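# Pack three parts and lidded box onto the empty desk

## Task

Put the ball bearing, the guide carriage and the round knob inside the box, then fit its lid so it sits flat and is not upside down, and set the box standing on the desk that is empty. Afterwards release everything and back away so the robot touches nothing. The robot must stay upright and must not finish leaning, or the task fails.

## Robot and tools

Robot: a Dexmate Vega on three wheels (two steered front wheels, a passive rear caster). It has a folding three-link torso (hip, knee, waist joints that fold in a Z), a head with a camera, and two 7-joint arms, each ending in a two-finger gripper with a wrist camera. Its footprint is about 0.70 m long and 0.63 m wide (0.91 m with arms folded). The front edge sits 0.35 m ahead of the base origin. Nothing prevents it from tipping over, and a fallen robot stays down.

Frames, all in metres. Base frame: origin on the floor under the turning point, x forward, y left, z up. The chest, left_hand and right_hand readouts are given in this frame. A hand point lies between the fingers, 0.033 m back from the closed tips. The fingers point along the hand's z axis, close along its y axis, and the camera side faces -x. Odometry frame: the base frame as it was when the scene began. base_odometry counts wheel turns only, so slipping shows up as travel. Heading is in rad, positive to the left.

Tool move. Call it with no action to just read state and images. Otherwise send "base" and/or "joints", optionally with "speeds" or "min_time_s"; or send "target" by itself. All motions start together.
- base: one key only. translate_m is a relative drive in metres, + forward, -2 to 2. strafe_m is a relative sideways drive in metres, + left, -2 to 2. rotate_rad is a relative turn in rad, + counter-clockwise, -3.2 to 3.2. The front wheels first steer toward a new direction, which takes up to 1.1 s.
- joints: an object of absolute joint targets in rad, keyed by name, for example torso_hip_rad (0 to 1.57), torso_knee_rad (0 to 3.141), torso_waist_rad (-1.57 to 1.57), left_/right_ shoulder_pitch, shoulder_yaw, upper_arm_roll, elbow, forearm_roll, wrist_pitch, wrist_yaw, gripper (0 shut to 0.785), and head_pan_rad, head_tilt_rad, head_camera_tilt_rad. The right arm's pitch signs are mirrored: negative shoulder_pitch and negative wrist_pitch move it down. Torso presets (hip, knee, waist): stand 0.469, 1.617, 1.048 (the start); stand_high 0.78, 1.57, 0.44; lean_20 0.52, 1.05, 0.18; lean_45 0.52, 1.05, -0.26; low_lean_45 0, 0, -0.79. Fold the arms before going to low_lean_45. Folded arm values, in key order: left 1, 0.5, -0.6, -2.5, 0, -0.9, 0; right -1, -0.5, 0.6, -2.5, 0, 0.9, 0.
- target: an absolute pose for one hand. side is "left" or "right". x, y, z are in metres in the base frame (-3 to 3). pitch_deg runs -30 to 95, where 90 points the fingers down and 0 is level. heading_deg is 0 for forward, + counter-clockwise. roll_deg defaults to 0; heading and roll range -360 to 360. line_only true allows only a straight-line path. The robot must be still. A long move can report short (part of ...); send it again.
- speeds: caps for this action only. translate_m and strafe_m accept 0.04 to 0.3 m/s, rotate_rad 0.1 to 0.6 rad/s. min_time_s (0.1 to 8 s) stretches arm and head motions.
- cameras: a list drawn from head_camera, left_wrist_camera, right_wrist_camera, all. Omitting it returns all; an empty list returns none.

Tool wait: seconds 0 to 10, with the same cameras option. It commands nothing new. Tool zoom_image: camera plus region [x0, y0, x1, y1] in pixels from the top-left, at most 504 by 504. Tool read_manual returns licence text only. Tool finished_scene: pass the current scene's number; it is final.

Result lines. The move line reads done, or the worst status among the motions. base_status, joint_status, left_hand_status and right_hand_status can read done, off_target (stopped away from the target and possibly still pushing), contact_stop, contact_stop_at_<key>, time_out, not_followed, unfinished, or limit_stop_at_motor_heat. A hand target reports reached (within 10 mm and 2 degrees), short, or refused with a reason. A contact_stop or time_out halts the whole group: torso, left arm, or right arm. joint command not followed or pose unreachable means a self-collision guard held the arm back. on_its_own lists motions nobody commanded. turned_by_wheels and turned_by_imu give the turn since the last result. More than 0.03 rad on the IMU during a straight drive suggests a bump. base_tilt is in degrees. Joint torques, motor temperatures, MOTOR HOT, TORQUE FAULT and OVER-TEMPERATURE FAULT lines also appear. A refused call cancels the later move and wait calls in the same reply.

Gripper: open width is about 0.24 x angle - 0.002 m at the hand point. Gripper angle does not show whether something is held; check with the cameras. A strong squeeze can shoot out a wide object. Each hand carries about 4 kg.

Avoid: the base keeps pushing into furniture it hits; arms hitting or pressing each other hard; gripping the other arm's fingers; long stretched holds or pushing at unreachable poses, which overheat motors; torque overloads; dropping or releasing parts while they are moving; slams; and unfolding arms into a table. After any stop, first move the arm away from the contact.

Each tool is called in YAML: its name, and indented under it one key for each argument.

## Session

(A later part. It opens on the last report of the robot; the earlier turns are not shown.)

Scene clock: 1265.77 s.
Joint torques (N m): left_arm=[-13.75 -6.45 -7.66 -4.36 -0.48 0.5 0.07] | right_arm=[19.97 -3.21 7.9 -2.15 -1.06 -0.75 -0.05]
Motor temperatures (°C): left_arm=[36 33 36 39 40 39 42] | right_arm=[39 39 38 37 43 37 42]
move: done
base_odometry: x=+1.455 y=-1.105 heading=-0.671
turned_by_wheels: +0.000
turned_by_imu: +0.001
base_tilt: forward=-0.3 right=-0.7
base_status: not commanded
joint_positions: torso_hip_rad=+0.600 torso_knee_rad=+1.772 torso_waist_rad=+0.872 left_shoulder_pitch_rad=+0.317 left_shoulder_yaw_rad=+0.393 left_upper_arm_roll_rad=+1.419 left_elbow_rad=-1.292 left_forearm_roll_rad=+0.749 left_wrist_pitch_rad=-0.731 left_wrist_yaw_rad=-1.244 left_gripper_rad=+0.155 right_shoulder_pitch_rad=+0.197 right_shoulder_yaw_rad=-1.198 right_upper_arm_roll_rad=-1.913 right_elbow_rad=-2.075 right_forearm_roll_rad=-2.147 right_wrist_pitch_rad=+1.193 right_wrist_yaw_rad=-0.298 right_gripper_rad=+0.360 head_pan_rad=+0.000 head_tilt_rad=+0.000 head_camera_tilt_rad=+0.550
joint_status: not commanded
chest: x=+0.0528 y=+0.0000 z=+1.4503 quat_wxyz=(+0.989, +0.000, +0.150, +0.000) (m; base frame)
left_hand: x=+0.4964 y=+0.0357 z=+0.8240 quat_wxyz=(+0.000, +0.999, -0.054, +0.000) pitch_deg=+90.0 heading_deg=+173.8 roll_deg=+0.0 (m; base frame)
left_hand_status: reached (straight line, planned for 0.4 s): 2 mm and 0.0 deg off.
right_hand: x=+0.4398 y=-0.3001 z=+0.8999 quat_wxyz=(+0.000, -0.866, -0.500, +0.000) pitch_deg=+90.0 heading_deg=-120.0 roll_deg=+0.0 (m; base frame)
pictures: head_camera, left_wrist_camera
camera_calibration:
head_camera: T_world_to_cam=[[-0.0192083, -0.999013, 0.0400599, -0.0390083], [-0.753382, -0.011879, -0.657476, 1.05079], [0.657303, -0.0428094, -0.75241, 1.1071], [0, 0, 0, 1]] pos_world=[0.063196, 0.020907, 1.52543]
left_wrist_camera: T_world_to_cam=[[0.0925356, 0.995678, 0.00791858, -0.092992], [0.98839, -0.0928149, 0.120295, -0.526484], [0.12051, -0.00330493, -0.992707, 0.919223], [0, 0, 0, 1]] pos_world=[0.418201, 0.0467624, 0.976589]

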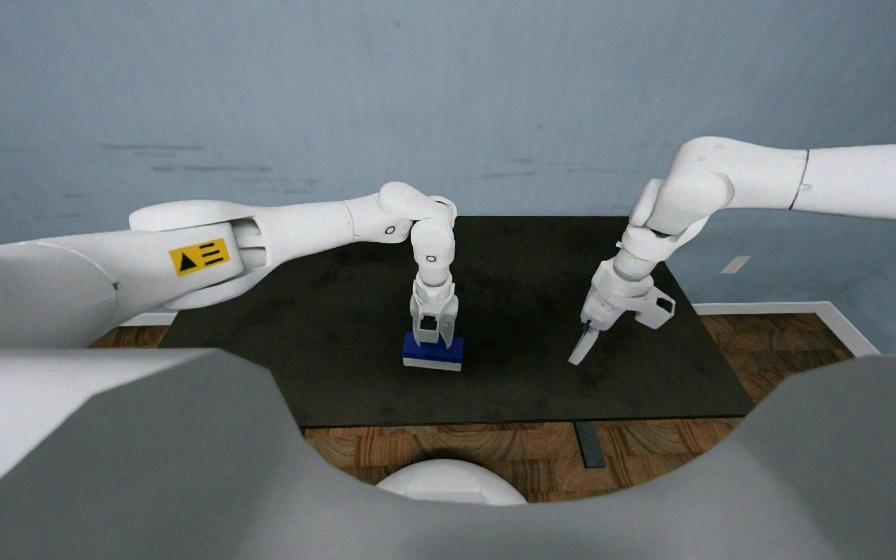

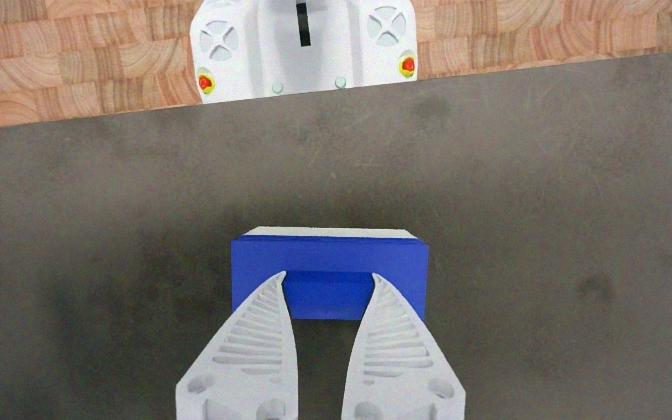

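move:
  target: {"side": "left", "x": 0.4965, "y": 0.0357, "z": 0.8185, "pitch_deg": 90, "heading_deg": 173.8, "line_only": true}
  cameras: ["head_camera", "left_wrist_camera"]

zoom_image:
  camera: "left_wrist_camera"
  region: [400, 225, 440, 255]

zoom_image:
  camera: "left_wrist_camera"
  region: [225, 222, 265, 252]

zoom_image:
  camera: "head_camera"
  region: [390, 310, 480, 390]

Scene clock: 1278.53 s.
Joint torques (N m): left_arm=[-12.57 -4.41 -6.91 -4.71 -0.15 -1.14 0.36] | right_arm=[22.59 -2.35 7.04 -6.18 -0.61 -0.36 -0.23]
Motor temperatures (°C): left_arm=[36 33 36 39 40 39 42] | right_arm=[39 39 38 37 43 37 42]
move: done
base_odometry: x=+1.455 y=-1.105 heading=-0.671
turned_by_wheels: +0.000
turned_by_imu: +0.001
base_tilt: forward=-0.4 right=-0.6
base_status: not commanded
joint_positions: torso_hip_rad=+0.600 torso_knee_rad=+1.772 torso_waist_rad=+0.872 left_shoulder_pitch_rad=+0.320 left_shoulder_yaw_rad=+0.387 left_upper_arm_roll_rad=+1.423 left_elbow_rad=-1.278 left_forearm_roll_rad=+0.760 left_wrist_pitch_rad=-0.734 left_wrist_yaw_rad=-1.231 left_gripper_rad=+0.155 right_shoulder_pitch_rad=+0.197 right_shoulder_yaw_rad=-1.198 right_upper_arm_roll_rad=-1.913 right_elbow_rad=-2.075 right_forearm_roll_rad=-2.147 right_wrist_pitch_rad=+1.193 right_wrist_yaw_rad=-0.298 right_gripper_rad=+0.360 head_pan_rad=+0.000 head_tilt_rad=+0.000 head_camera_tilt_rad=+0.550
joint_status: not commanded
chest: x=+0.0528 y=+0.0000 z=+1.4503 quat_wxyz=(+0.989, +0.000, +0.150, +0.000) (m; base frame)
left_hand: x=+0.4965 y=+0.0358 z=+0.8197 quat_wxyz=(+0.000, +0.999, -0.054, +0.000) pitch_deg=+90.0 heading_deg=+173.8 roll_deg=+0.0 (m; base frame)
left_hand_status: reached (straight line, planned for 0.3 s): 1 mm and 0.0 deg off.
right_hand: x=+0.4398 y=-0.3001 z=+0.8999 quat_wxyz=(+0.000, -0.866, -0.500, +0.000) pitch_deg=+90.0 heading_deg=-120.0 roll_deg=+0.0 (m; base frame)
pictures: head_camera, left_wrist_camera
camera_calibration:
head_camera: T_world_to_cam=[[-0.0192083, -0.999013, 0.0400599, -0.0390083], [-0.753382, -0.011879, -0.657476, 1.05079], [0.657303, -0.0428094, -0.75241, 1.1071], [0, 0, 0, 1]] pos_world=[0.063196, 0.020907, 1.52543]
left_wrist_camera: T_world_to_cam=[[0.092633, 0.995668, 0.00802836, -0.0932143], [0.988381, -0.092925, 0.120285, -0.52605], [0.12051, -0.00320733, -0.992707, 0.915038], [0, 0, 0, 1]] pos_world=[0.418301, 0.0468621, 0.972389]

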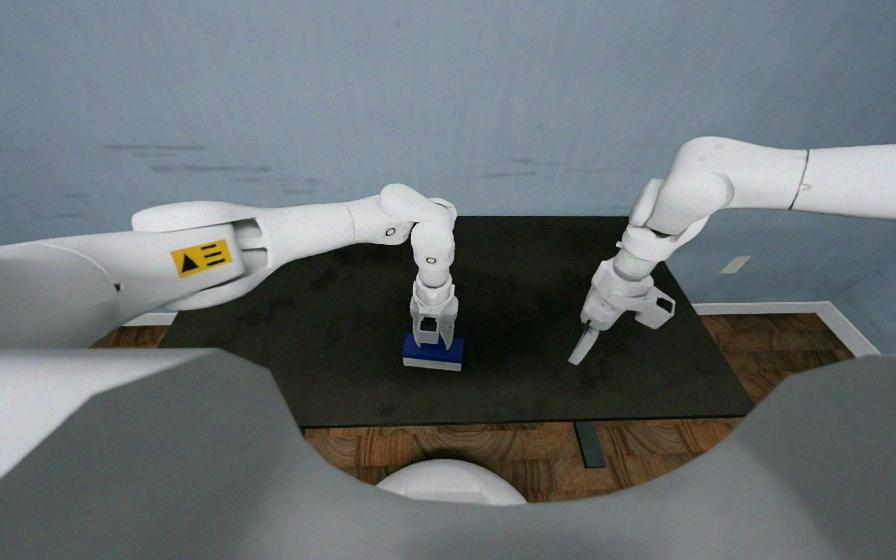

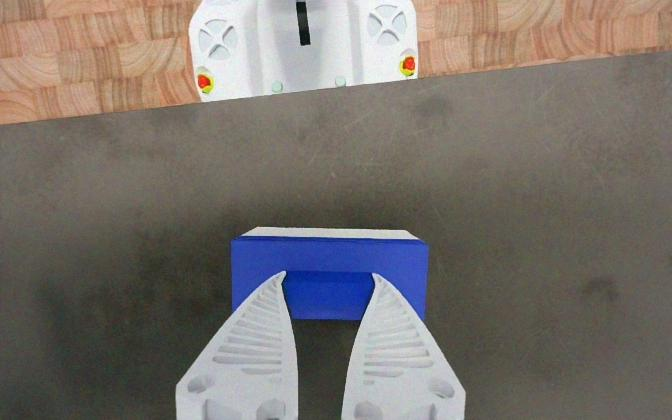

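Scaled by 12.600 from the camera's 672x420 image, which has a finer 960x600 frame.

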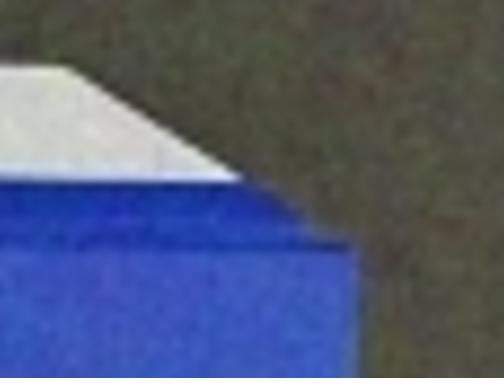

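Scaled by 12.600 from the camera's 672x420 image, which has a finer 960x600 frame.

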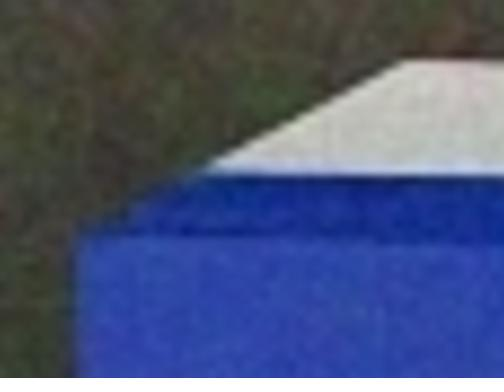

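Scaled by 5.600 from the camera's 896x560 image, which has a finer 960x600 frame.

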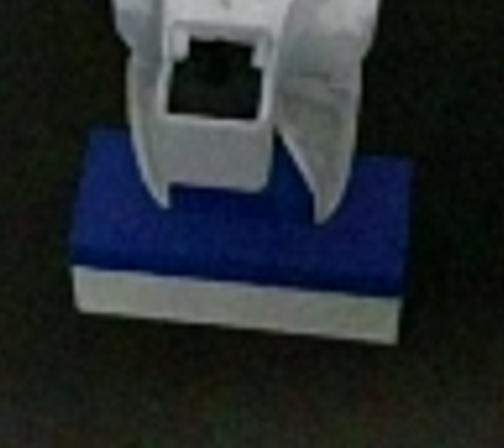

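move:
  target: {"side": "left", "x": 0.4969, "y": 0.0357, "z": 0.8155, "pitch_deg": 90, "heading_deg": 173.8, "line_only": true}
  cameras: ["head_camera", "left_wrist_camera"]

zoom_image:
  camera: "left_wrist_camera"
  region: [400, 225, 440, 255]

zoom_image:
  camera: "left_wrist_camera"
  region: [225, 222, 265, 252]

Scene clock: 1282.87 s.
Joint torques (N m): left_arm=[-11.33 -4.39 -4.6 -4.82 -0.52 -0.3 0.32] | right_arm=[22.55 -1.85 7.15 -4 0.06 -0.54 0.27]
Motor temperatures (°C): left_arm=[36 33 36 39 40 39 42] | right_arm=[39 39 38 37 43 37 42]
move: done
base_odometry: x=+1.455 y=-1.105 heading=-0.671
turned_by_wheels: +0.000
turned_by_imu: +0.001
base_tilt: forward=-0.3 right=-0.7
base_status: not commanded
joint_positions: torso_hip_rad=+0.600 torso_knee_rad=+1.772 torso_waist_rad=+0.872 left_shoulder_pitch_rad=+0.321 left_shoulder_yaw_rad=+0.381 left_upper_arm_roll_rad=+1.426 left_elbow_rad=-1.265 left_forearm_roll_rad=+0.768 left_wrist_pitch_rad=-0.736 left_wrist_yaw_rad=-1.220 left_gripper_rad=+0.155 right_shoulder_pitch_rad=+0.197 right_shoulder_yaw_rad=-1.198 right_upper_arm_roll_rad=-1.913 right_elbow_rad=-2.075 right_forearm_roll_rad=-2.147 right_wrist_pitch_rad=+1.193 right_wrist_yaw_rad=-0.298 right_gripper_rad=+0.360 head_pan_rad=+0.000 head_tilt_rad=+0.000 head_camera_tilt_rad=+0.550
joint_status: not commanded
chest: x=+0.0528 y=+0.0000 z=+1.4503 quat_wxyz=(+0.989, +0.000, +0.150, +0.000) (m; base frame)
left_hand: x=+0.4968 y=+0.0358 z=+0.8166 quat_wxyz=(+0.000, +0.999, -0.054, +0.000) pitch_deg=+90.0 heading_deg=+173.8 roll_deg=+0.0 (m; base frame)
left_hand_status: reached (straight line, planned for 0.3 s): 1 mm and 0.0 deg off.
right_hand: x=+0.4398 y=-0.3001 z=+0.8999 quat_wxyz=(+0.000, -0.866, -0.500, +0.000) pitch_deg=+90.0 heading_deg=-120.0 roll_deg=+0.0 (m; base frame)
pictures: head_camera, left_wrist_camera
camera_calibration:
head_camera: T_world_to_cam=[[-0.0192083, -0.999013, 0.0400599, -0.0390083], [-0.753382, -0.011879, -0.657476, 1.05079], [0.657303, -0.0428094, -0.75241, 1.1071], [0, 0, 0, 1]] pos_world=[0.063196, 0.020907, 1.52543]
left_wrist_camera: T_world_to_cam=[[0.092633, 0.995668, 0.00802836, -0.0932256], [0.988381, -0.092925, 0.120285, -0.526061], [0.12051, -0.00320733, -0.992707, 0.911813], [0, 0, 0, 1]] pos_world=[0.418701, 0.0468621, 0.969189]

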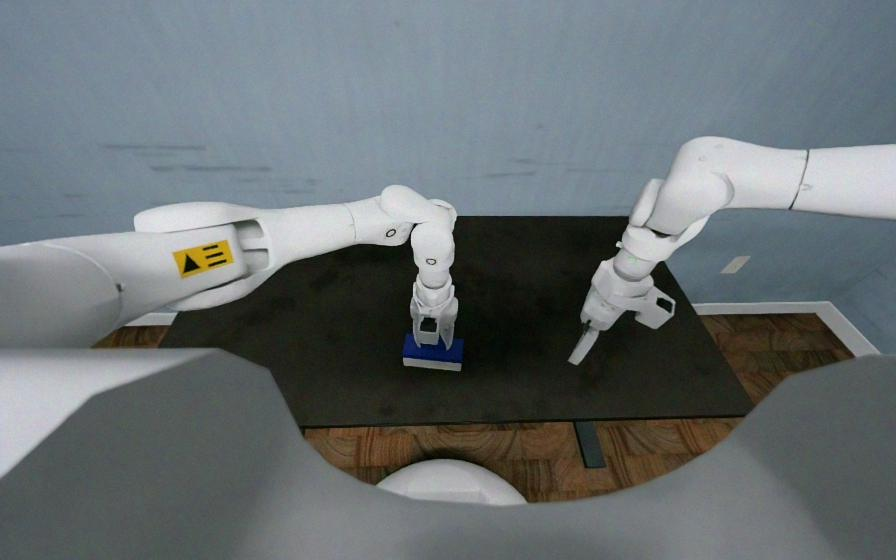

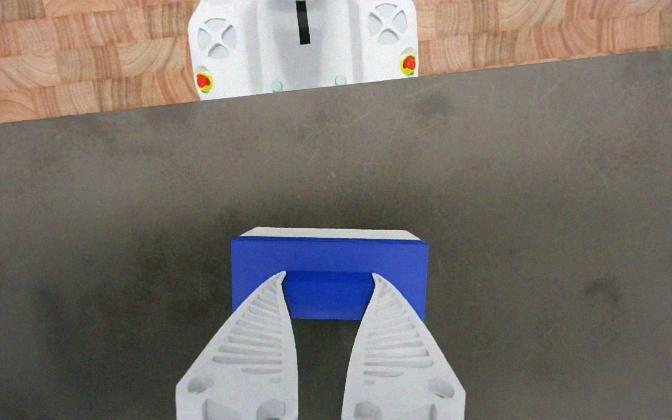

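Scaled by 12.600 from the camera's 672x420 image, which has a finer 960x600 frame.

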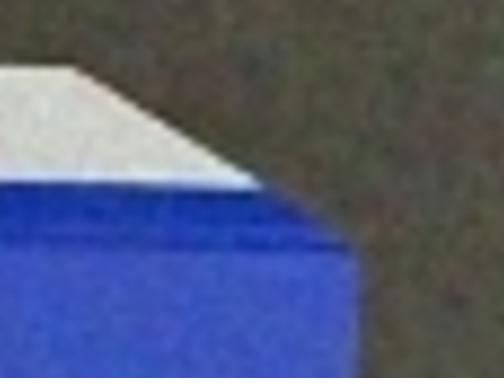

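Scaled by 12.600 from the camera's 672x420 image, which has a finer 960x600 frame.

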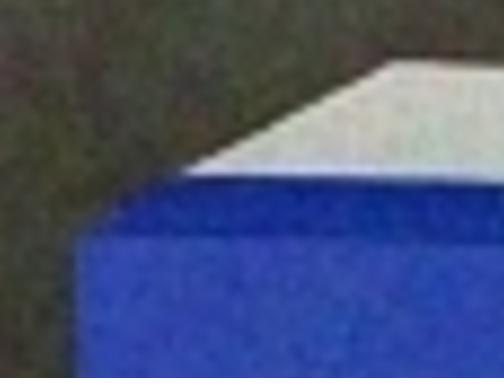

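move:
  target: {"side": "left", "x": 0.4969, "y": 0.0357, "z": 0.8125, "pitch_deg": 90, "heading_deg": 173.8, "line_only": true}
  cameras: ["head_camera", "left_wrist_camera"]

zoom_image:
  camera: "left_wrist_camera"
  region: [400, 225, 440, 255]

zoom_image:
  camera: "left_wrist_camera"
  region: [225, 222, 265, 252]

zoom_image:
  camera: "head_camera"
  region: [390, 310, 480, 390]

Scene clock: 1285.60 s.
Joint torques (N m): left_arm=[-8.56 -2.54 -6.18 -0.01 -1.25 -1.44 0.33] | right_arm=[21.62 -3.87 5.74 -5.62 -0.81 -0.47 -0.03]
Motor temperatures (°C): left_arm=[36 33 36 39 40 39 42] | right_arm=[39 39 38 37 43 37 42]
move: done
base_odometry: x=+1.455 y=-1.105 heading=-0.671
turned_by_wheels: +0.000
turned_by_imu: +0.000
base_tilt: forward=-0.2 right=-0.7
base_status: not commanded
joint_positions: torso_hip_rad=+0.600 torso_knee_rad=+1.772 torso_waist_rad=+0.872 left_shoulder_pitch_rad=+0.322 left_shoulder_yaw_rad=+0.376 left_upper_arm_roll_rad=+1.428 left_elbow_rad=-1.255 left_forearm_roll_rad=+0.776 left_wrist_pitch_rad=-0.738 left_wrist_yaw_rad=-1.210 left_gripper_rad=+0.155 right_shoulder_pitch_rad=+0.197 right_shoulder_yaw_rad=-1.198 right_upper_arm_roll_rad=-1.913 right_elbow_rad=-2.075 right_forearm_roll_rad=-2.147 right_wrist_pitch_rad=+1.193 right_wrist_yaw_rad=-0.298 right_gripper_rad=+0.360 head_pan_rad=+0.000 head_tilt_rad=+0.000 head_camera_tilt_rad=+0.550
joint_status: not commanded
chest: x=+0.0528 y=+0.0000 z=+1.4503 quat_wxyz=(+0.989, +0.000, +0.150, +0.000) (m; base frame)
left_hand: x=+0.4971 y=+0.0357 z=+0.8137 quat_wxyz=(+0.000, +0.999, -0.054, +0.000) pitch_deg=+90.0 heading_deg=+173.8 roll_deg=+0.0 (m; base frame)
left_hand_status: reached (straight line, planned for 0.3 s): 1 mm and 0.0 deg off.
right_hand: x=+0.4398 y=-0.3001 z=+0.8999 quat_wxyz=(+0.000, -0.866, -0.500, +0.000) pitch_deg=+90.0 heading_deg=-120.0 roll_deg=+0.0 (m; base frame)
pictures: head_camera, left_wrist_camera
camera_calibration:
head_camera: T_world_to_cam=[[-0.0192083, -0.999013, 0.0400585, -0.0390061], [-0.753332, -0.0118813, -0.657533, 1.05088], [0.65736, -0.0428074, -0.75236, 1.10702], [0, 0, 0, 1]] pos_world=[0.0631966, 0.020907, 1.52543]
left_wrist_camera: T_world_to_cam=[[0.0926577, 0.995668, 0.00775868, -0.0928825], [0.988342, -0.0929158, 0.120608, -0.526324], [0.120807, -0.00350705, -0.99267, 0.908851], [0, 0, 0, 1]] pos_world=[0.419, 0.0467636, 0.966388]

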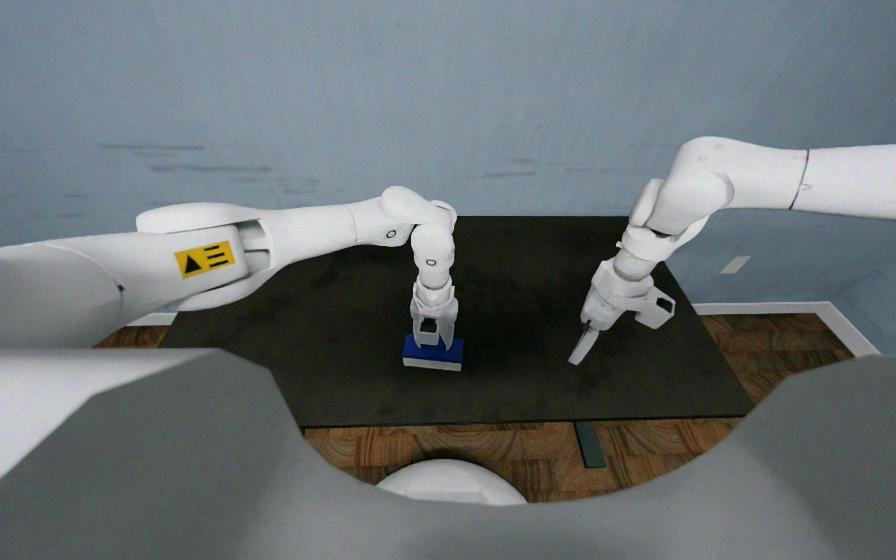

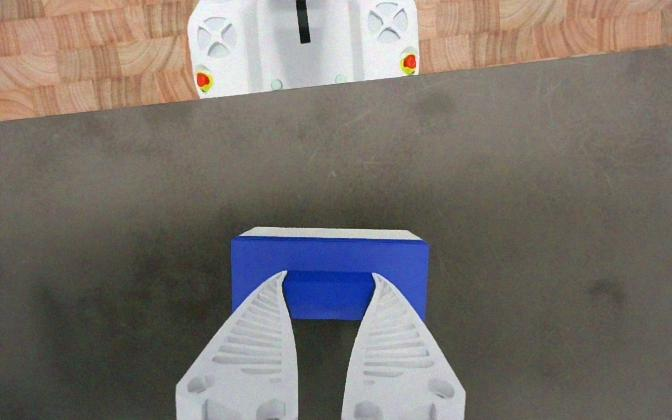

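Scaled by 12.600 from the camera's 672x420 image, which has a finer 960x600 frame.

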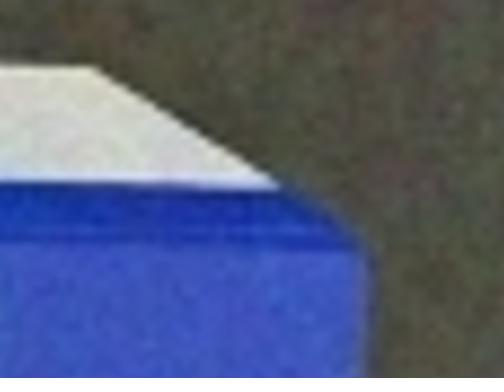

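Scaled by 12.600 from the camera's 672x420 image, which has a finer 960x600 frame.

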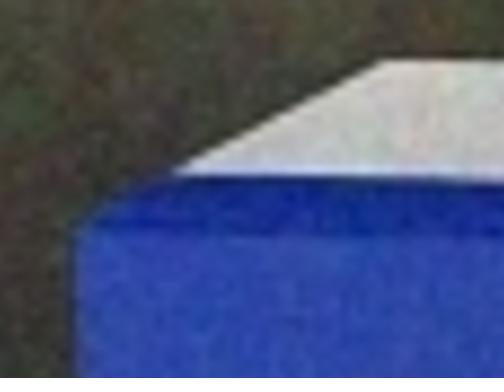

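Scaled by 5.600 from the camera's 896x560 image, which has a finer 960x600 frame.

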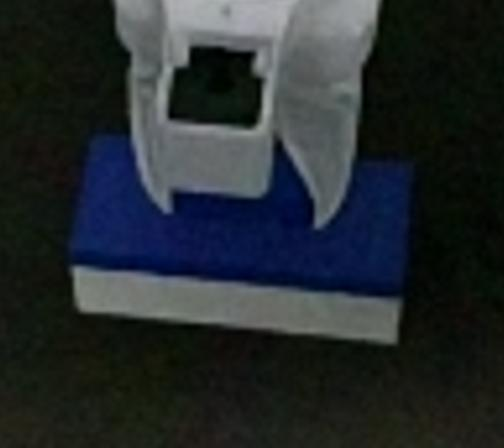

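move:
  target: {"side": "left", "x": 0.4969, "y": 0.0357, "z": 0.8105, "pitch_deg": 90, "heading_deg": 173.8, "line_only": true}
  cameras: ["head_camera", "left_wrist_camera"]

zoom_image:
  camera: "left_wrist_camera"
  region: [200, 210, 460, 340]

Scene clock: 1291.37 s.
Joint torques (N m): left_arm=[-1.52 -3.92 4.27 3.77 0.63 0.1 0.64] | right_arm=[20.85 -2.16 8.16 -5.58 -0.85 -0.63 -0.15]
Motor temperatures (°C): left_arm=[36 33 36 39 40 39 42] | right_arm=[39 39 38 37 43 37 42]
move: done
base_odometry: x=+1.455 y=-1.105 heading=-0.671
turned_by_wheels: +0.000
turned_by_imu: +0.001
base_tilt: forward=-0.2 right=-0.7
base_status: not commanded
joint_positions: torso_hip_rad=+0.600 torso_knee_rad=+1.772 torso_waist_rad=+0.872 left_shoulder_pitch_rad=+0.323 left_shoulder_yaw_rad=+0.373 left_upper_arm_roll_rad=+1.430 left_elbow_rad=-1.247 left_forearm_roll_rad=+0.781 left_wrist_pitch_rad=-0.739 left_wrist_yaw_rad=-1.203 left_gripper_rad=+0.155 right_shoulder_pitch_rad=+0.197 right_shoulder_yaw_rad=-1.198 right_upper_arm_roll_rad=-1.913 right_elbow_rad=-2.075 right_forearm_roll_rad=-2.147 right_wrist_pitch_rad=+1.193 right_wrist_yaw_rad=-0.298 right_gripper_rad=+0.360 head_pan_rad=+0.000 head_tilt_rad=+0.000 head_camera_tilt_rad=+0.550
joint_status: not commanded
chest: x=+0.0523 y=+0.0000 z=+1.4503 quat_wxyz=(+0.989, +0.000, +0.149, +0.000) (m; base frame)
left_hand: x=+0.4974 y=+0.0353 z=+0.8123 quat_wxyz=(+0.000, +0.999, -0.054, +0.001) pitch_deg=+89.9 heading_deg=+173.8 roll_deg=+0.0 (m; base frame)
left_hand_status: reached (straight line, planned for 0.2 s): 2 mm and 0.1 deg off.
right_hand: x=+0.4397 y=-0.3001 z=+0.9002 quat_wxyz=(+0.000, -0.866, -0.500, +0.000) pitch_deg=+90.0 heading_deg=-120.0 roll_deg=+0.0 (m; base frame)
pictures: head_camera, left_wrist_camera
camera_calibration:
head_camera: T_world_to_cam=[[-0.0192337, -0.999013, 0.0400469, -0.0390023], [-0.752961, -0.0118787, -0.657958, 1.05112], [0.657785, -0.0428087, -0.751989, 1.1069], [0, 0, 0, 1]] pos_world=[0.0626014, 0.020907, 1.52553]
left_wrist_camera: T_world_to_cam=[[0.0926174, 0.995676, 0.00716672, -0.0920954], [0.988199, -0.0927991, 0.121863, -0.527399], [0.122001, -0.00420451, -0.992521, 0.906636], [0, 0, 0, 1]] pos_world=[0.419094, 0.046567, 0.964786]

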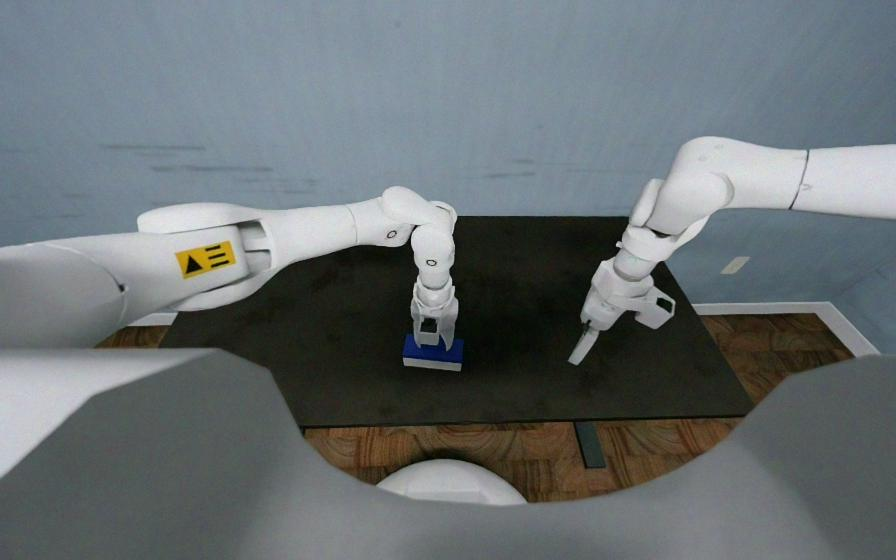

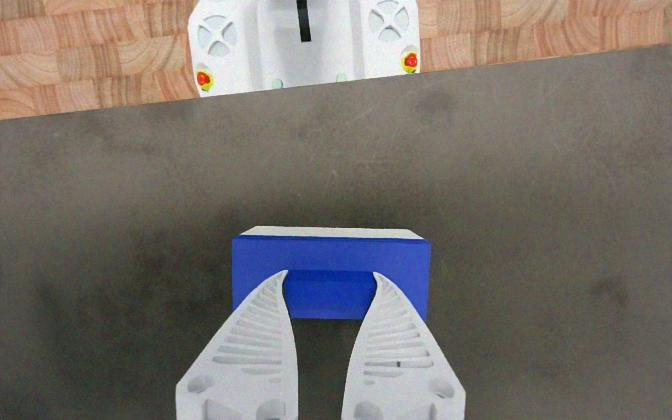

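Scaled by 1.938 from the camera's 672x420 image, which has a finer 960x600 frame.

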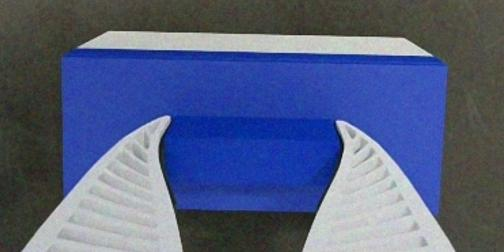

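move:
  target: {"side": "left", "x": 0.4969, "y": 0.0357, "z": 0.8125, "pitch_deg": 90, "heading_deg": 173.8, "line_only": true}
  cameras: ["left_wrist_camera"]

zoom_image:
  camera: "left_wrist_camera"
  region: [400, 225, 440, 255]

zoom_image:
  camera: "left_wrist_camera"
  region: [225, 222, 265, 252]

Scene clock: 1293.53 s.
Joint torques (N m): left_arm=[-6.74 3.63 -2.54 2.19 -0.44 0.05 -0.23] | right_arm=[20.92 -3.25 7.29 -4.66 -0.15 0.88 0.16]
Motor temperatures (°C): left_arm=[36 33 36 39 40 39 42] | right_arm=[39 39 38 37 43 37 42]
move: done
base_odometry: x=+1.455 y=-1.105 heading=-0.671
turned_by_wheels: +0.000
turned_by_imu: +0.000
base_tilt: forward=-0.2 right=-0.7
base_status: not commanded
joint_positions: torso_hip_rad=+0.600 torso_knee_rad=+1.772 torso_waist_rad=+0.873 left_shoulder_pitch_rad=+0.323 left_shoulder_yaw_rad=+0.372 left_upper_arm_roll_rad=+1.430 left_elbow_rad=-1.246 left_forearm_roll_rad=+0.780 left_wrist_pitch_rad=-0.740 left_wrist_yaw_rad=-1.204 left_gripper_rad=+0.155 right_shoulder_pitch_rad=+0.197 right_shoulder_yaw_rad=-1.198 right_upper_arm_roll_rad=-1.913 right_elbow_rad=-2.075 right_forearm_roll_rad=-2.147 right_wrist_pitch_rad=+1.193 right_wrist_yaw_rad=-0.298 right_gripper_rad=+0.360 head_pan_rad=+0.000 head_tilt_rad=+0.000 head_camera_tilt_rad=+0.550
joint_status: not commanded
chest: x=+0.0521 y=+0.0000 z=+1.4504 quat_wxyz=(+0.989, +0.000, +0.149, +0.000) (m; base frame)
left_hand: x=+0.4972 y=+0.0353 z=+0.8125 quat_wxyz=(+0.000, +0.999, -0.054, +0.001) pitch_deg=+89.9 heading_deg=+173.8 roll_deg=+0.0 (m; base frame)
left_hand_status: reached (straight line, planned for 0.1 s): 0 mm and 0.1 deg off.
right_hand: x=+0.4396 y=-0.3001 z=+0.9003 quat_wxyz=(+0.000, -0.866, -0.500, +0.000) pitch_deg=+90.0 heading_deg=-120.0 roll_deg=+0.0 (m; base frame)
pictures: left_wrist_camera
camera_calibration:
left_wrist_camera: T_world_to_cam=[[0.0928127, 0.995657, 0.00723973, -0.0922397], [0.988242, -0.0930039, 0.121362, -0.526863], [0.121508, -0.00410928, -0.992582, 0.907208], [0, 0, 0, 1]] pos_world=[0.418996, 0.0465668, 0.965087]

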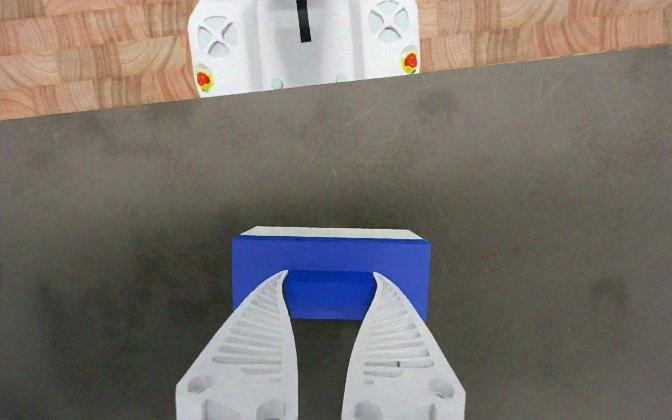

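Scaled by 12.600 from the camera's 672x420 image, which has a finer 960x600 frame.

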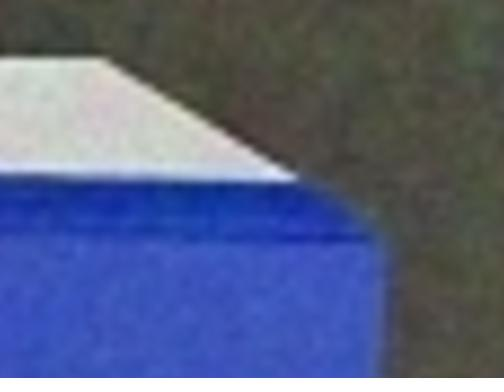

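Scaled by 12.600 from the camera's 672x420 image, which has a finer 960x600 frame.

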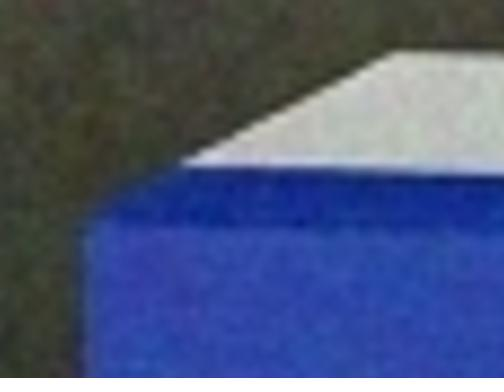

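move:
  joints: {"left_gripper_rad": 0.21}
  cameras: ["left_wrist_camera"]

zoom_image:
  camera: "left_wrist_camera"
  region: [200, 210, 460, 340]

move:
  joints: {"left_gripper_rad": 0.31}
  cameras: ["left_wrist_camera", "head_camera"]

zoom_image:
  camera: "left_wrist_camera"
  region: [200, 210, 460, 340]

Scene clock: 1298.07 s.
Joint torques (N m): left_arm=[-8.64 4.03 -3.7 -0.12 -0.16 -0.33 0.1] | right_arm=[24.03 -3.74 7.13 -2.7 -1.09 0.5 -0.38]
Motor temperatures (°C): left_arm=[35 33 36 39 40 39 42] | right_arm=[39 39 38 37 43 37 42]
move: done
base_odometry: x=+1.455 y=-1.105 heading=-0.671
turned_by_wheels: +0.000
turned_by_imu: +0.000
base_tilt: forward=-0.3 right=-0.8
base_status: not commanded
joint_positions: torso_hip_rad=+0.600 torso_knee_rad=+1.772 torso_waist_rad=+0.872 left_shoulder_pitch_rad=+0.323 left_shoulder_yaw_rad=+0.373 left_upper_arm_roll_rad=+1.429 left_elbow_rad=-1.247 left_forearm_roll_rad=+0.779 left_wrist_pitch_rad=-0.740 left_wrist_yaw_rad=-1.205 left_gripper_rad=+0.210 right_shoulder_pitch_rad=+0.197 right_shoulder_yaw_rad=-1.198 right_upper_arm_roll_rad=-1.913 right_elbow_rad=-2.075 right_forearm_roll_rad=-2.147 right_wrist_pitch_rad=+1.193 right_wrist_yaw_rad=-0.298 right_gripper_rad=+0.360 head_pan_rad=+0.000 head_tilt_rad=+0.000 head_camera_tilt_rad=+0.550
joint_status: all done
chest: x=+0.0523 y=+0.0000 z=+1.4503 quat_wxyz=(+0.989, +0.000, +0.149, +0.000) (m; base frame)
left_hand: x=+0.4971 y=+0.0354 z=+0.8128 quat_wxyz=(+0.000, +0.999, -0.054, +0.000) pitch_deg=+90.0 heading_deg=+173.8 roll_deg=+0.0 (m; base frame)
right_hand: x=+0.4397 y=-0.3001 z=+0.9002 quat_wxyz=(+0.000, -0.866, -0.500, +0.000) pitch_deg=+90.0 heading_deg=-120.0 roll_deg=+0.0 (m; base frame)
pictures: left_wrist_camera
camera_calibration:
left_wrist_camera: T_world_to_cam=[[0.0927873, 0.995658, 0.00746209, -0.0924448], [0.988342, -0.0930089, 0.120537, -0.52615], [0.120708, -0.00380922, -0.992681, 0.907923], [0, 0, 0, 1]] pos_world=[0.419, 0.0465653, 0.965388]

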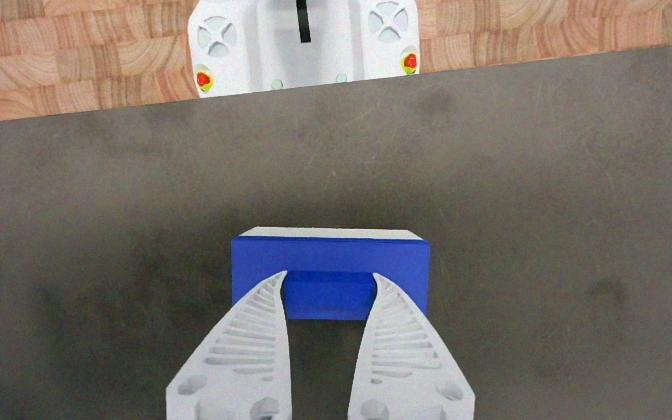

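Scaled by 1.938 from the camera's 672x420 image, which has a finer 960x600 frame.

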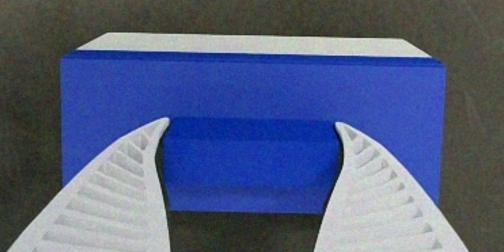

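Scene clock: 1298.63 s.
Joint torques (N m): left_arm=[-9.31 2.76 -1.92 0.17 0.19 0.64 -0.08] | right_arm=[21.23 -3 7.82 -4.46 -0.97 -1.44 -0.19]
Motor temperatures (°C): left_arm=[35 33 36 39 40 39 42] | right_arm=[39 39 38 37 43 37 42]
move: done
base_odometry: x=+1.455 y=-1.105 heading=-0.671
turned_by_wheels: +0.000
turned_by_imu: +0.000
base_tilt: forward=-0.2 right=-0.8
base_status: not commanded
joint_positions: torso_hip_rad=+0.600 torso_knee_rad=+1.772 torso_waist_rad=+0.872 left_shoulder_pitch_rad=+0.323 left_shoulder_yaw_rad=+0.373 left_upper_arm_roll_rad=+1.429 left_elbow_rad=-1.247 left_forearm_roll_rad=+0.779 left_wrist_pitch_rad=-0.740 left_wrist_yaw_rad=-1.205 left_gripper_rad=+0.310 right_shoulder_pitch_rad=+0.197 right_shoulder_yaw_rad=-1.198 right_upper_arm_roll_rad=-1.913 right_elbow_rad=-2.075 right_forearm_roll_rad=-2.147 right_wrist_pitch_rad=+1.193 right_wrist_yaw_rad=-0.298 right_gripper_rad=+0.360 head_pan_rad=+0.000 head_tilt_rad=+0.000 head_camera_tilt_rad=+0.550
joint_status: all done
chest: x=+0.0525 y=+0.0000 z=+1.4503 quat_wxyz=(+0.989, +0.000, +0.149, +0.000) (m; base frame)
left_hand: x=+0.4971 y=+0.0354 z=+0.8126 quat_wxyz=(+0.000, +0.999, -0.054, +0.000) pitch_deg=+90.0 heading_deg=+173.8 roll_deg=+0.0 (m; base frame)
right_hand: x=+0.4397 y=-0.3001 z=+0.9000 quat_wxyz=(+0.000, -0.866, -0.500, +0.000) pitch_deg=+90.0 heading_deg=-120.0 roll_deg=+0.0 (m; base frame)
pictures: head_camera, left_wrist_camera
camera_calibration:
head_camera: T_world_to_cam=[[-0.0192221, -0.999013, 0.0400517, -0.0390046], [-0.753146, -0.0118785, -0.657746, 1.05103], [0.657572, -0.042808, -0.752174, 1.107], [0, 0, 0, 1]] pos_world=[0.062899, 0.020907, 1.52553]
left_wrist_camera: T_world_to_cam=[[0.0928214, 0.995657, 0.00713724, -0.0921464], [0.988375, -0.0930047, 0.12027, -0.525895], [0.120411, -0.00410935, -0.992716, 0.907996], [0, 0, 0, 1]] pos_world=[0.419002, 0.0465668, 0.965289]

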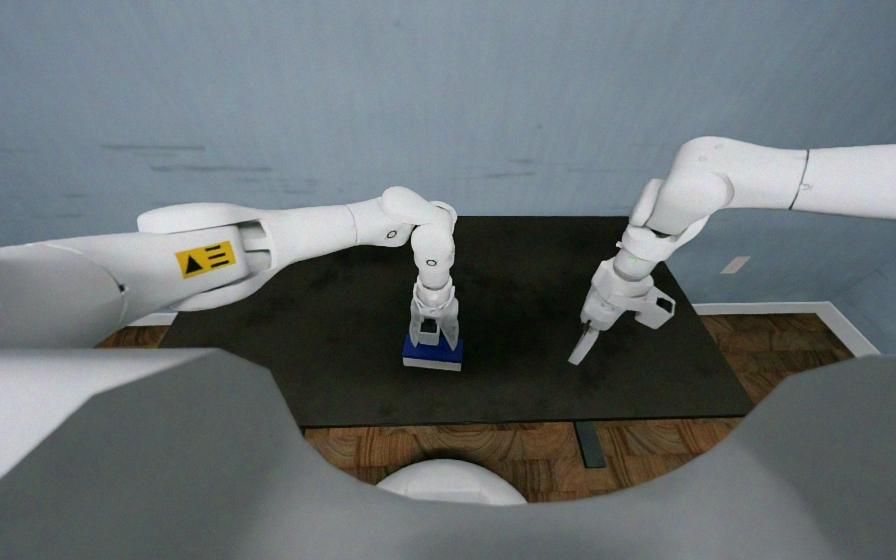

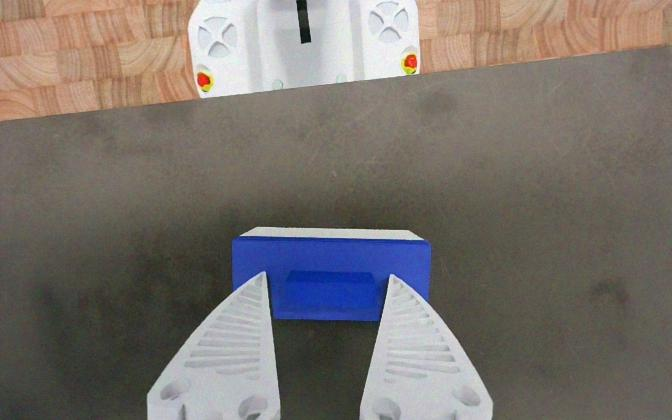

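Scaled by 1.938 from the camera's 672x420 image, which has a finer 960x600 frame.

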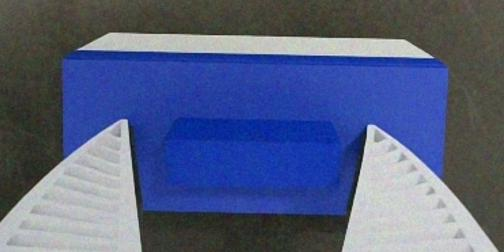

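move:
  target: {"side": "left", "x": 0.4965, "y": 0.0357, "z": 0.85, "pitch_deg": 90, "heading_deg": 174.5, "line_only": true}
  cameras: ["head_camera", "left_wrist_camera"]

zoom_image:
  camera: "left_wrist_camera"
  region: [210, 200, 460, 340]

zoom_image:
  camera: "head_camera"
  region: [390, 310, 480, 390]

Scene clock: 1302.07 s.
Joint torques (N m): left_arm=[-19.7 -2.05 -10.38 -4.68 -1.12 0.76 -0.09] | right_arm=[19.94 -2.97 8.23 -4.44 -0.99 -0.16 -0.05]
Motor temperatures (°C): left_arm=[35 33 36 39 40 39 42] | right_arm=[39 39 38 37 43 37 42]
move: done
base_odometry: x=+1.455 y=-1.105 heading=-0.671
turned_by_wheels: +0.000
turned_by_imu: +0.000
base_tilt: forward=-0.3 right=-0.7
base_status: not commanded
joint_positions: torso_hip_rad=+0.600 torso_knee_rad=+1.772 torso_waist_rad=+0.872 left_shoulder_pitch_rad=+0.304 left_shoulder_yaw_rad=+0.423 left_upper_arm_roll_rad=+1.394 left_elbow_rad=-1.365 left_forearm_roll_rad=+0.687 left_wrist_pitch_rad=-0.709 left_wrist_yaw_rad=-1.320 left_gripper_rad=+0.310 right_shoulder_pitch_rad=+0.197 right_shoulder_yaw_rad=-1.198 right_upper_arm_roll_rad=-1.913 right_elbow_rad=-2.075 right_forearm_roll_rad=-2.147 right_wrist_pitch_rad=+1.193 right_wrist_yaw_rad=-0.298 right_gripper_rad=+0.360 head_pan_rad=+0.000 head_tilt_rad=+0.000 head_camera_tilt_rad=+0.550
joint_status: not commanded
chest: x=+0.0528 y=+0.0000 z=+1.4503 quat_wxyz=(+0.989, +0.000, +0.150, +0.000) (m; base frame)
left_hand: x=+0.4964 y=+0.0357 z=+0.8478 quat_wxyz=(+0.000, +0.999, -0.048, +0.000) pitch_deg=+90.0 heading_deg=+174.5 roll_deg=+0.0 (m; base frame)
left_hand_status: reached (straight line, planned for 0.7 s): 2 mm and 0.0 deg off.
right_hand: x=+0.4398 y=-0.3001 z=+0.8999 quat_wxyz=(+0.000, -0.866, -0.500, +0.000) pitch_deg=+90.0 heading_deg=-120.0 roll_deg=+0.0 (m; base frame)
pictures: head_camera, left_wrist_camera
camera_calibration:
head_camera: T_world_to_cam=[[-0.0192083, -0.999013, 0.0400585, -0.039008], [-0.753332, -0.0118813, -0.657533, 1.0508], [0.65736, -0.0428074, -0.75236, 1.10709], [0, 0, 0, 1]] pos_world=[0.0630966, 0.020907, 1.52543]
left_wrist_camera: T_world_to_cam=[[0.0812005, 0.996667, 0.00784164, -0.0874991], [0.989461, -0.0815548, 0.119649, -0.529866], [0.11989, -0.00195656, -0.992785, 0.943211], [0, 0, 0, 1]] pos_world=[0.418305, 0.0458398, 1.00049]

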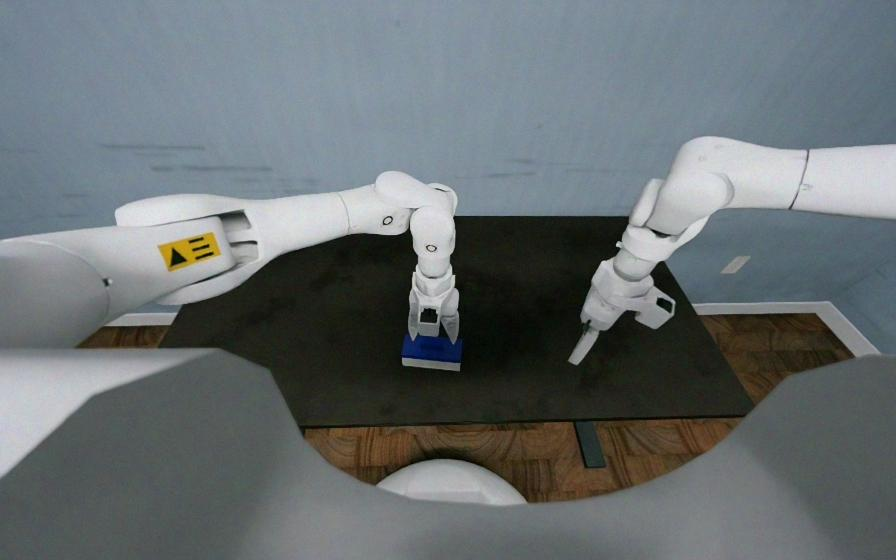

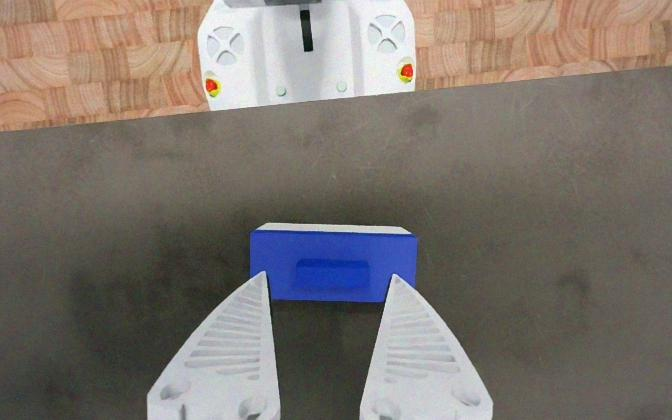

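Scaled by 2.016 from the camera's 672x420 image, which has a finer 960x600 frame.

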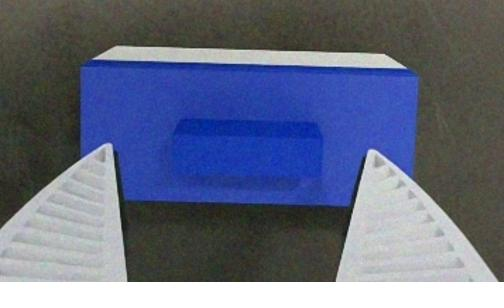

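Scaled by 5.600 from the camera's 896x560 image, which has a finer 960x600 frame.

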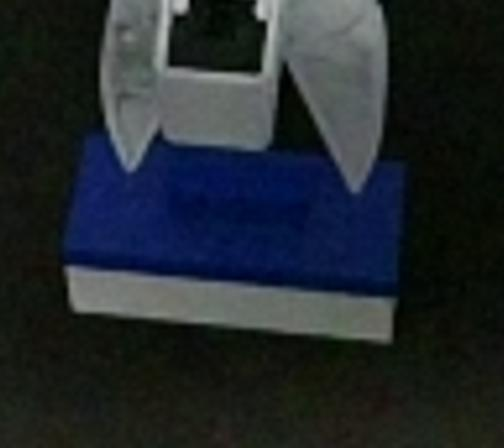

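zoom_image:
  camera: "left_wrist_camera"
  region: [385, 215, 425, 245]

zoom_image:
  camera: "left_wrist_camera"
  region: [243, 212, 283, 242]

move:
  target: {"side": "left", "x": 0.47, "y": 0.20, "z": 0.90, "pitch_deg": 90, "heading_deg": 178, "line_only": true}
  cameras: ["head_camera", "left_wrist_camera"]

zoom_image:
  camera: "head_camera"
  region: [390, 310, 480, 390]

Scaled by 12.600 from the camera's 672x420 image, which has a finer 960x600 frame.

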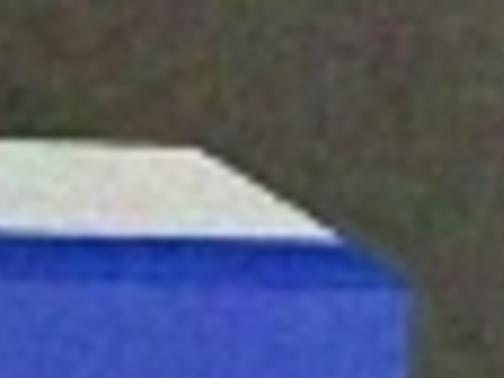

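Scaled by 12.600 from the camera's 672x420 image, which has a finer 960x600 frame.

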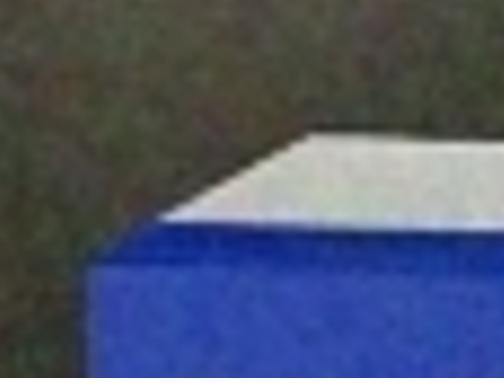

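Scene clock: 1308.37 s.
Joint torques (N m): left_arm=[-13.06 8.33 -12.61 -3.25 -0.58 -0.47 0.31] | right_arm=[23.86 -4.43 6.8 -5.59 -0.9 -0.74 0.1]
Motor temperatures (°C): left_arm=[36 33 36 39 40 39 42] | right_arm=[39 39 38 37 43 37 42]
move: done
base_odometry: x=+1.455 y=-1.105 heading=-0.671
turned_by_wheels: +0.000
turned_by_imu: +0.001
base_tilt: forward=-0.4 right=-0.8
base_status: not commanded
joint_positions: torso_hip_rad=+0.600 torso_knee_rad=+1.772 torso_waist_rad=+0.872 left_shoulder_pitch_rad=+0.316 left_shoulder_yaw_rad=+0.967 left_upper_arm_roll_rad=+1.308 left_elbow_rad=-1.782 left_forearm_roll_rad=+0.566 left_wrist_pitch_rad=-0.788 left_wrist_yaw_rad=-1.322 left_gripper_rad=+0.310 right_shoulder_pitch_rad=+0.197 right_shoulder_yaw_rad=-1.198 right_upper_arm_roll_rad=-1.913 right_elbow_rad=-2.075 right_forearm_roll_rad=-2.147 right_wrist_pitch_rad=+1.193 right_wrist_yaw_rad=-0.298 right_gripper_rad=+0.360 head_pan_rad=+0.000 head_tilt_rad=+0.000 head_camera_tilt_rad=+0.550
joint_status: not commanded
chest: x=+0.0528 y=+0.0000 z=+1.4503 quat_wxyz=(+0.989, +0.000, +0.150, +0.000) (m; base frame)
left_hand: x=+0.4704 y=+0.1983 z=+0.8992 quat_wxyz=(+0.000, +1.000, -0.018, +0.000) pitch_deg=+90.0 heading_deg=+178.0 roll_deg=+0.0 (m; base frame)
left_hand_status: reached (straight line, planned for 2.1 s): 2 mm and 0.0 deg off.
right_hand: x=+0.4398 y=-0.3001 z=+0.8999 quat_wxyz=(+0.000, -0.866, -0.500, +0.000) pitch_deg=+90.0 heading_deg=-120.0 roll_deg=+0.0 (m; base frame)
pictures: head_camera, left_wrist_camera
camera_calibration:
head_camera: T_world_to_cam=[[-0.0192083, -0.999013, 0.0400585, -0.0390061], [-0.753332, -0.0118813, -0.657533, 1.05088], [0.65736, -0.0428074, -0.75236, 1.10702], [0, 0, 0, 1]] pos_world=[0.0631966, 0.020907, 1.52543]
left_wrist_camera: T_world_to_cam=[[0.0202202, 0.999764, 0.00795785, -0.219863], [0.992538, -0.02103, 0.120108, -0.510945], [0.120247, 0.00546986, -0.992729, 0.996013], [0, 0, 0, 1]] pos_world=[0.39181, 0.203618, 1.05189]

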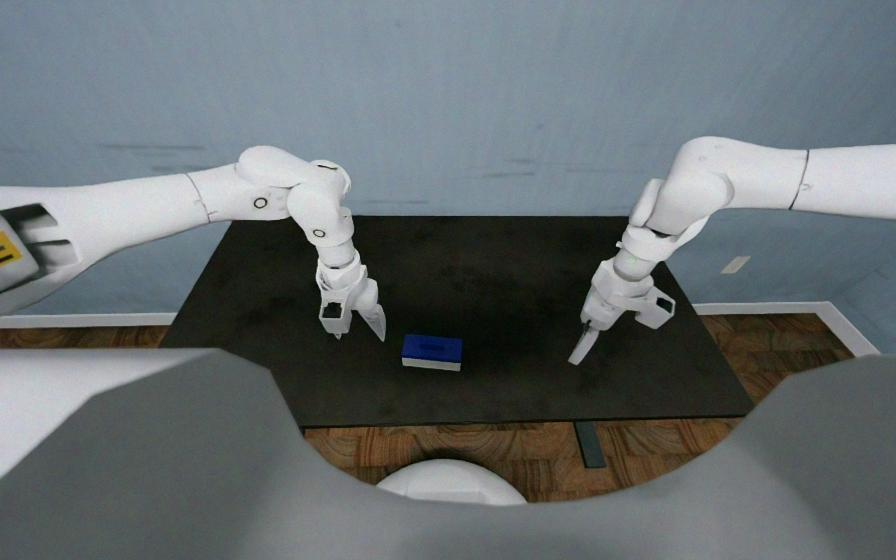

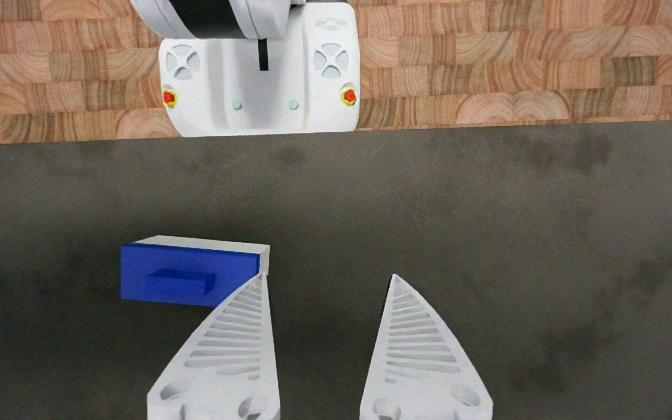

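Scaled by 5.600 from the camera's 896x560 image, which has a finer 960x600 frame.

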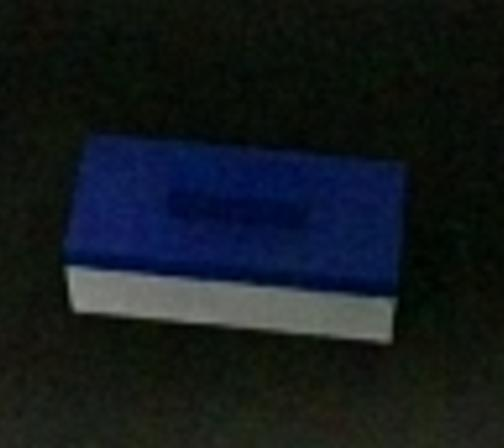

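zoom_image:
  camera: "left_wrist_camera"
  region: [105, 220, 285, 320]

zoom_image:
  camera: "left_wrist_camera"
  region: [235, 230, 285, 290]

Scaled by 2.800 from the camera's 672x420 image, which has a finer 960x600 frame.

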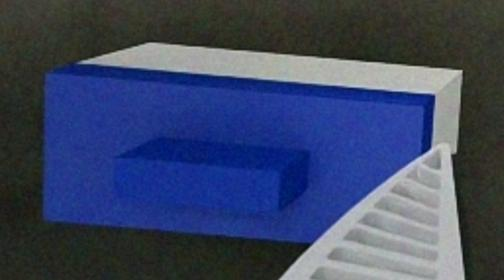

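Scaled by 8.400 from the camera's 672x420 image, which has a finer 960x600 frame.

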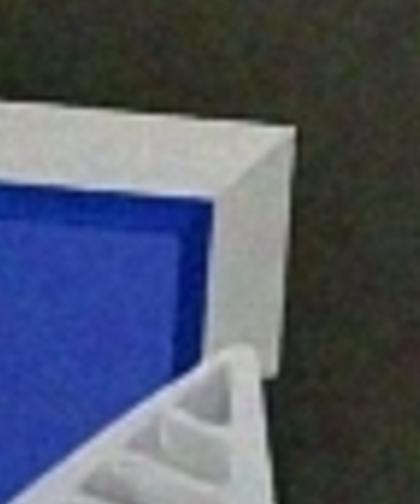

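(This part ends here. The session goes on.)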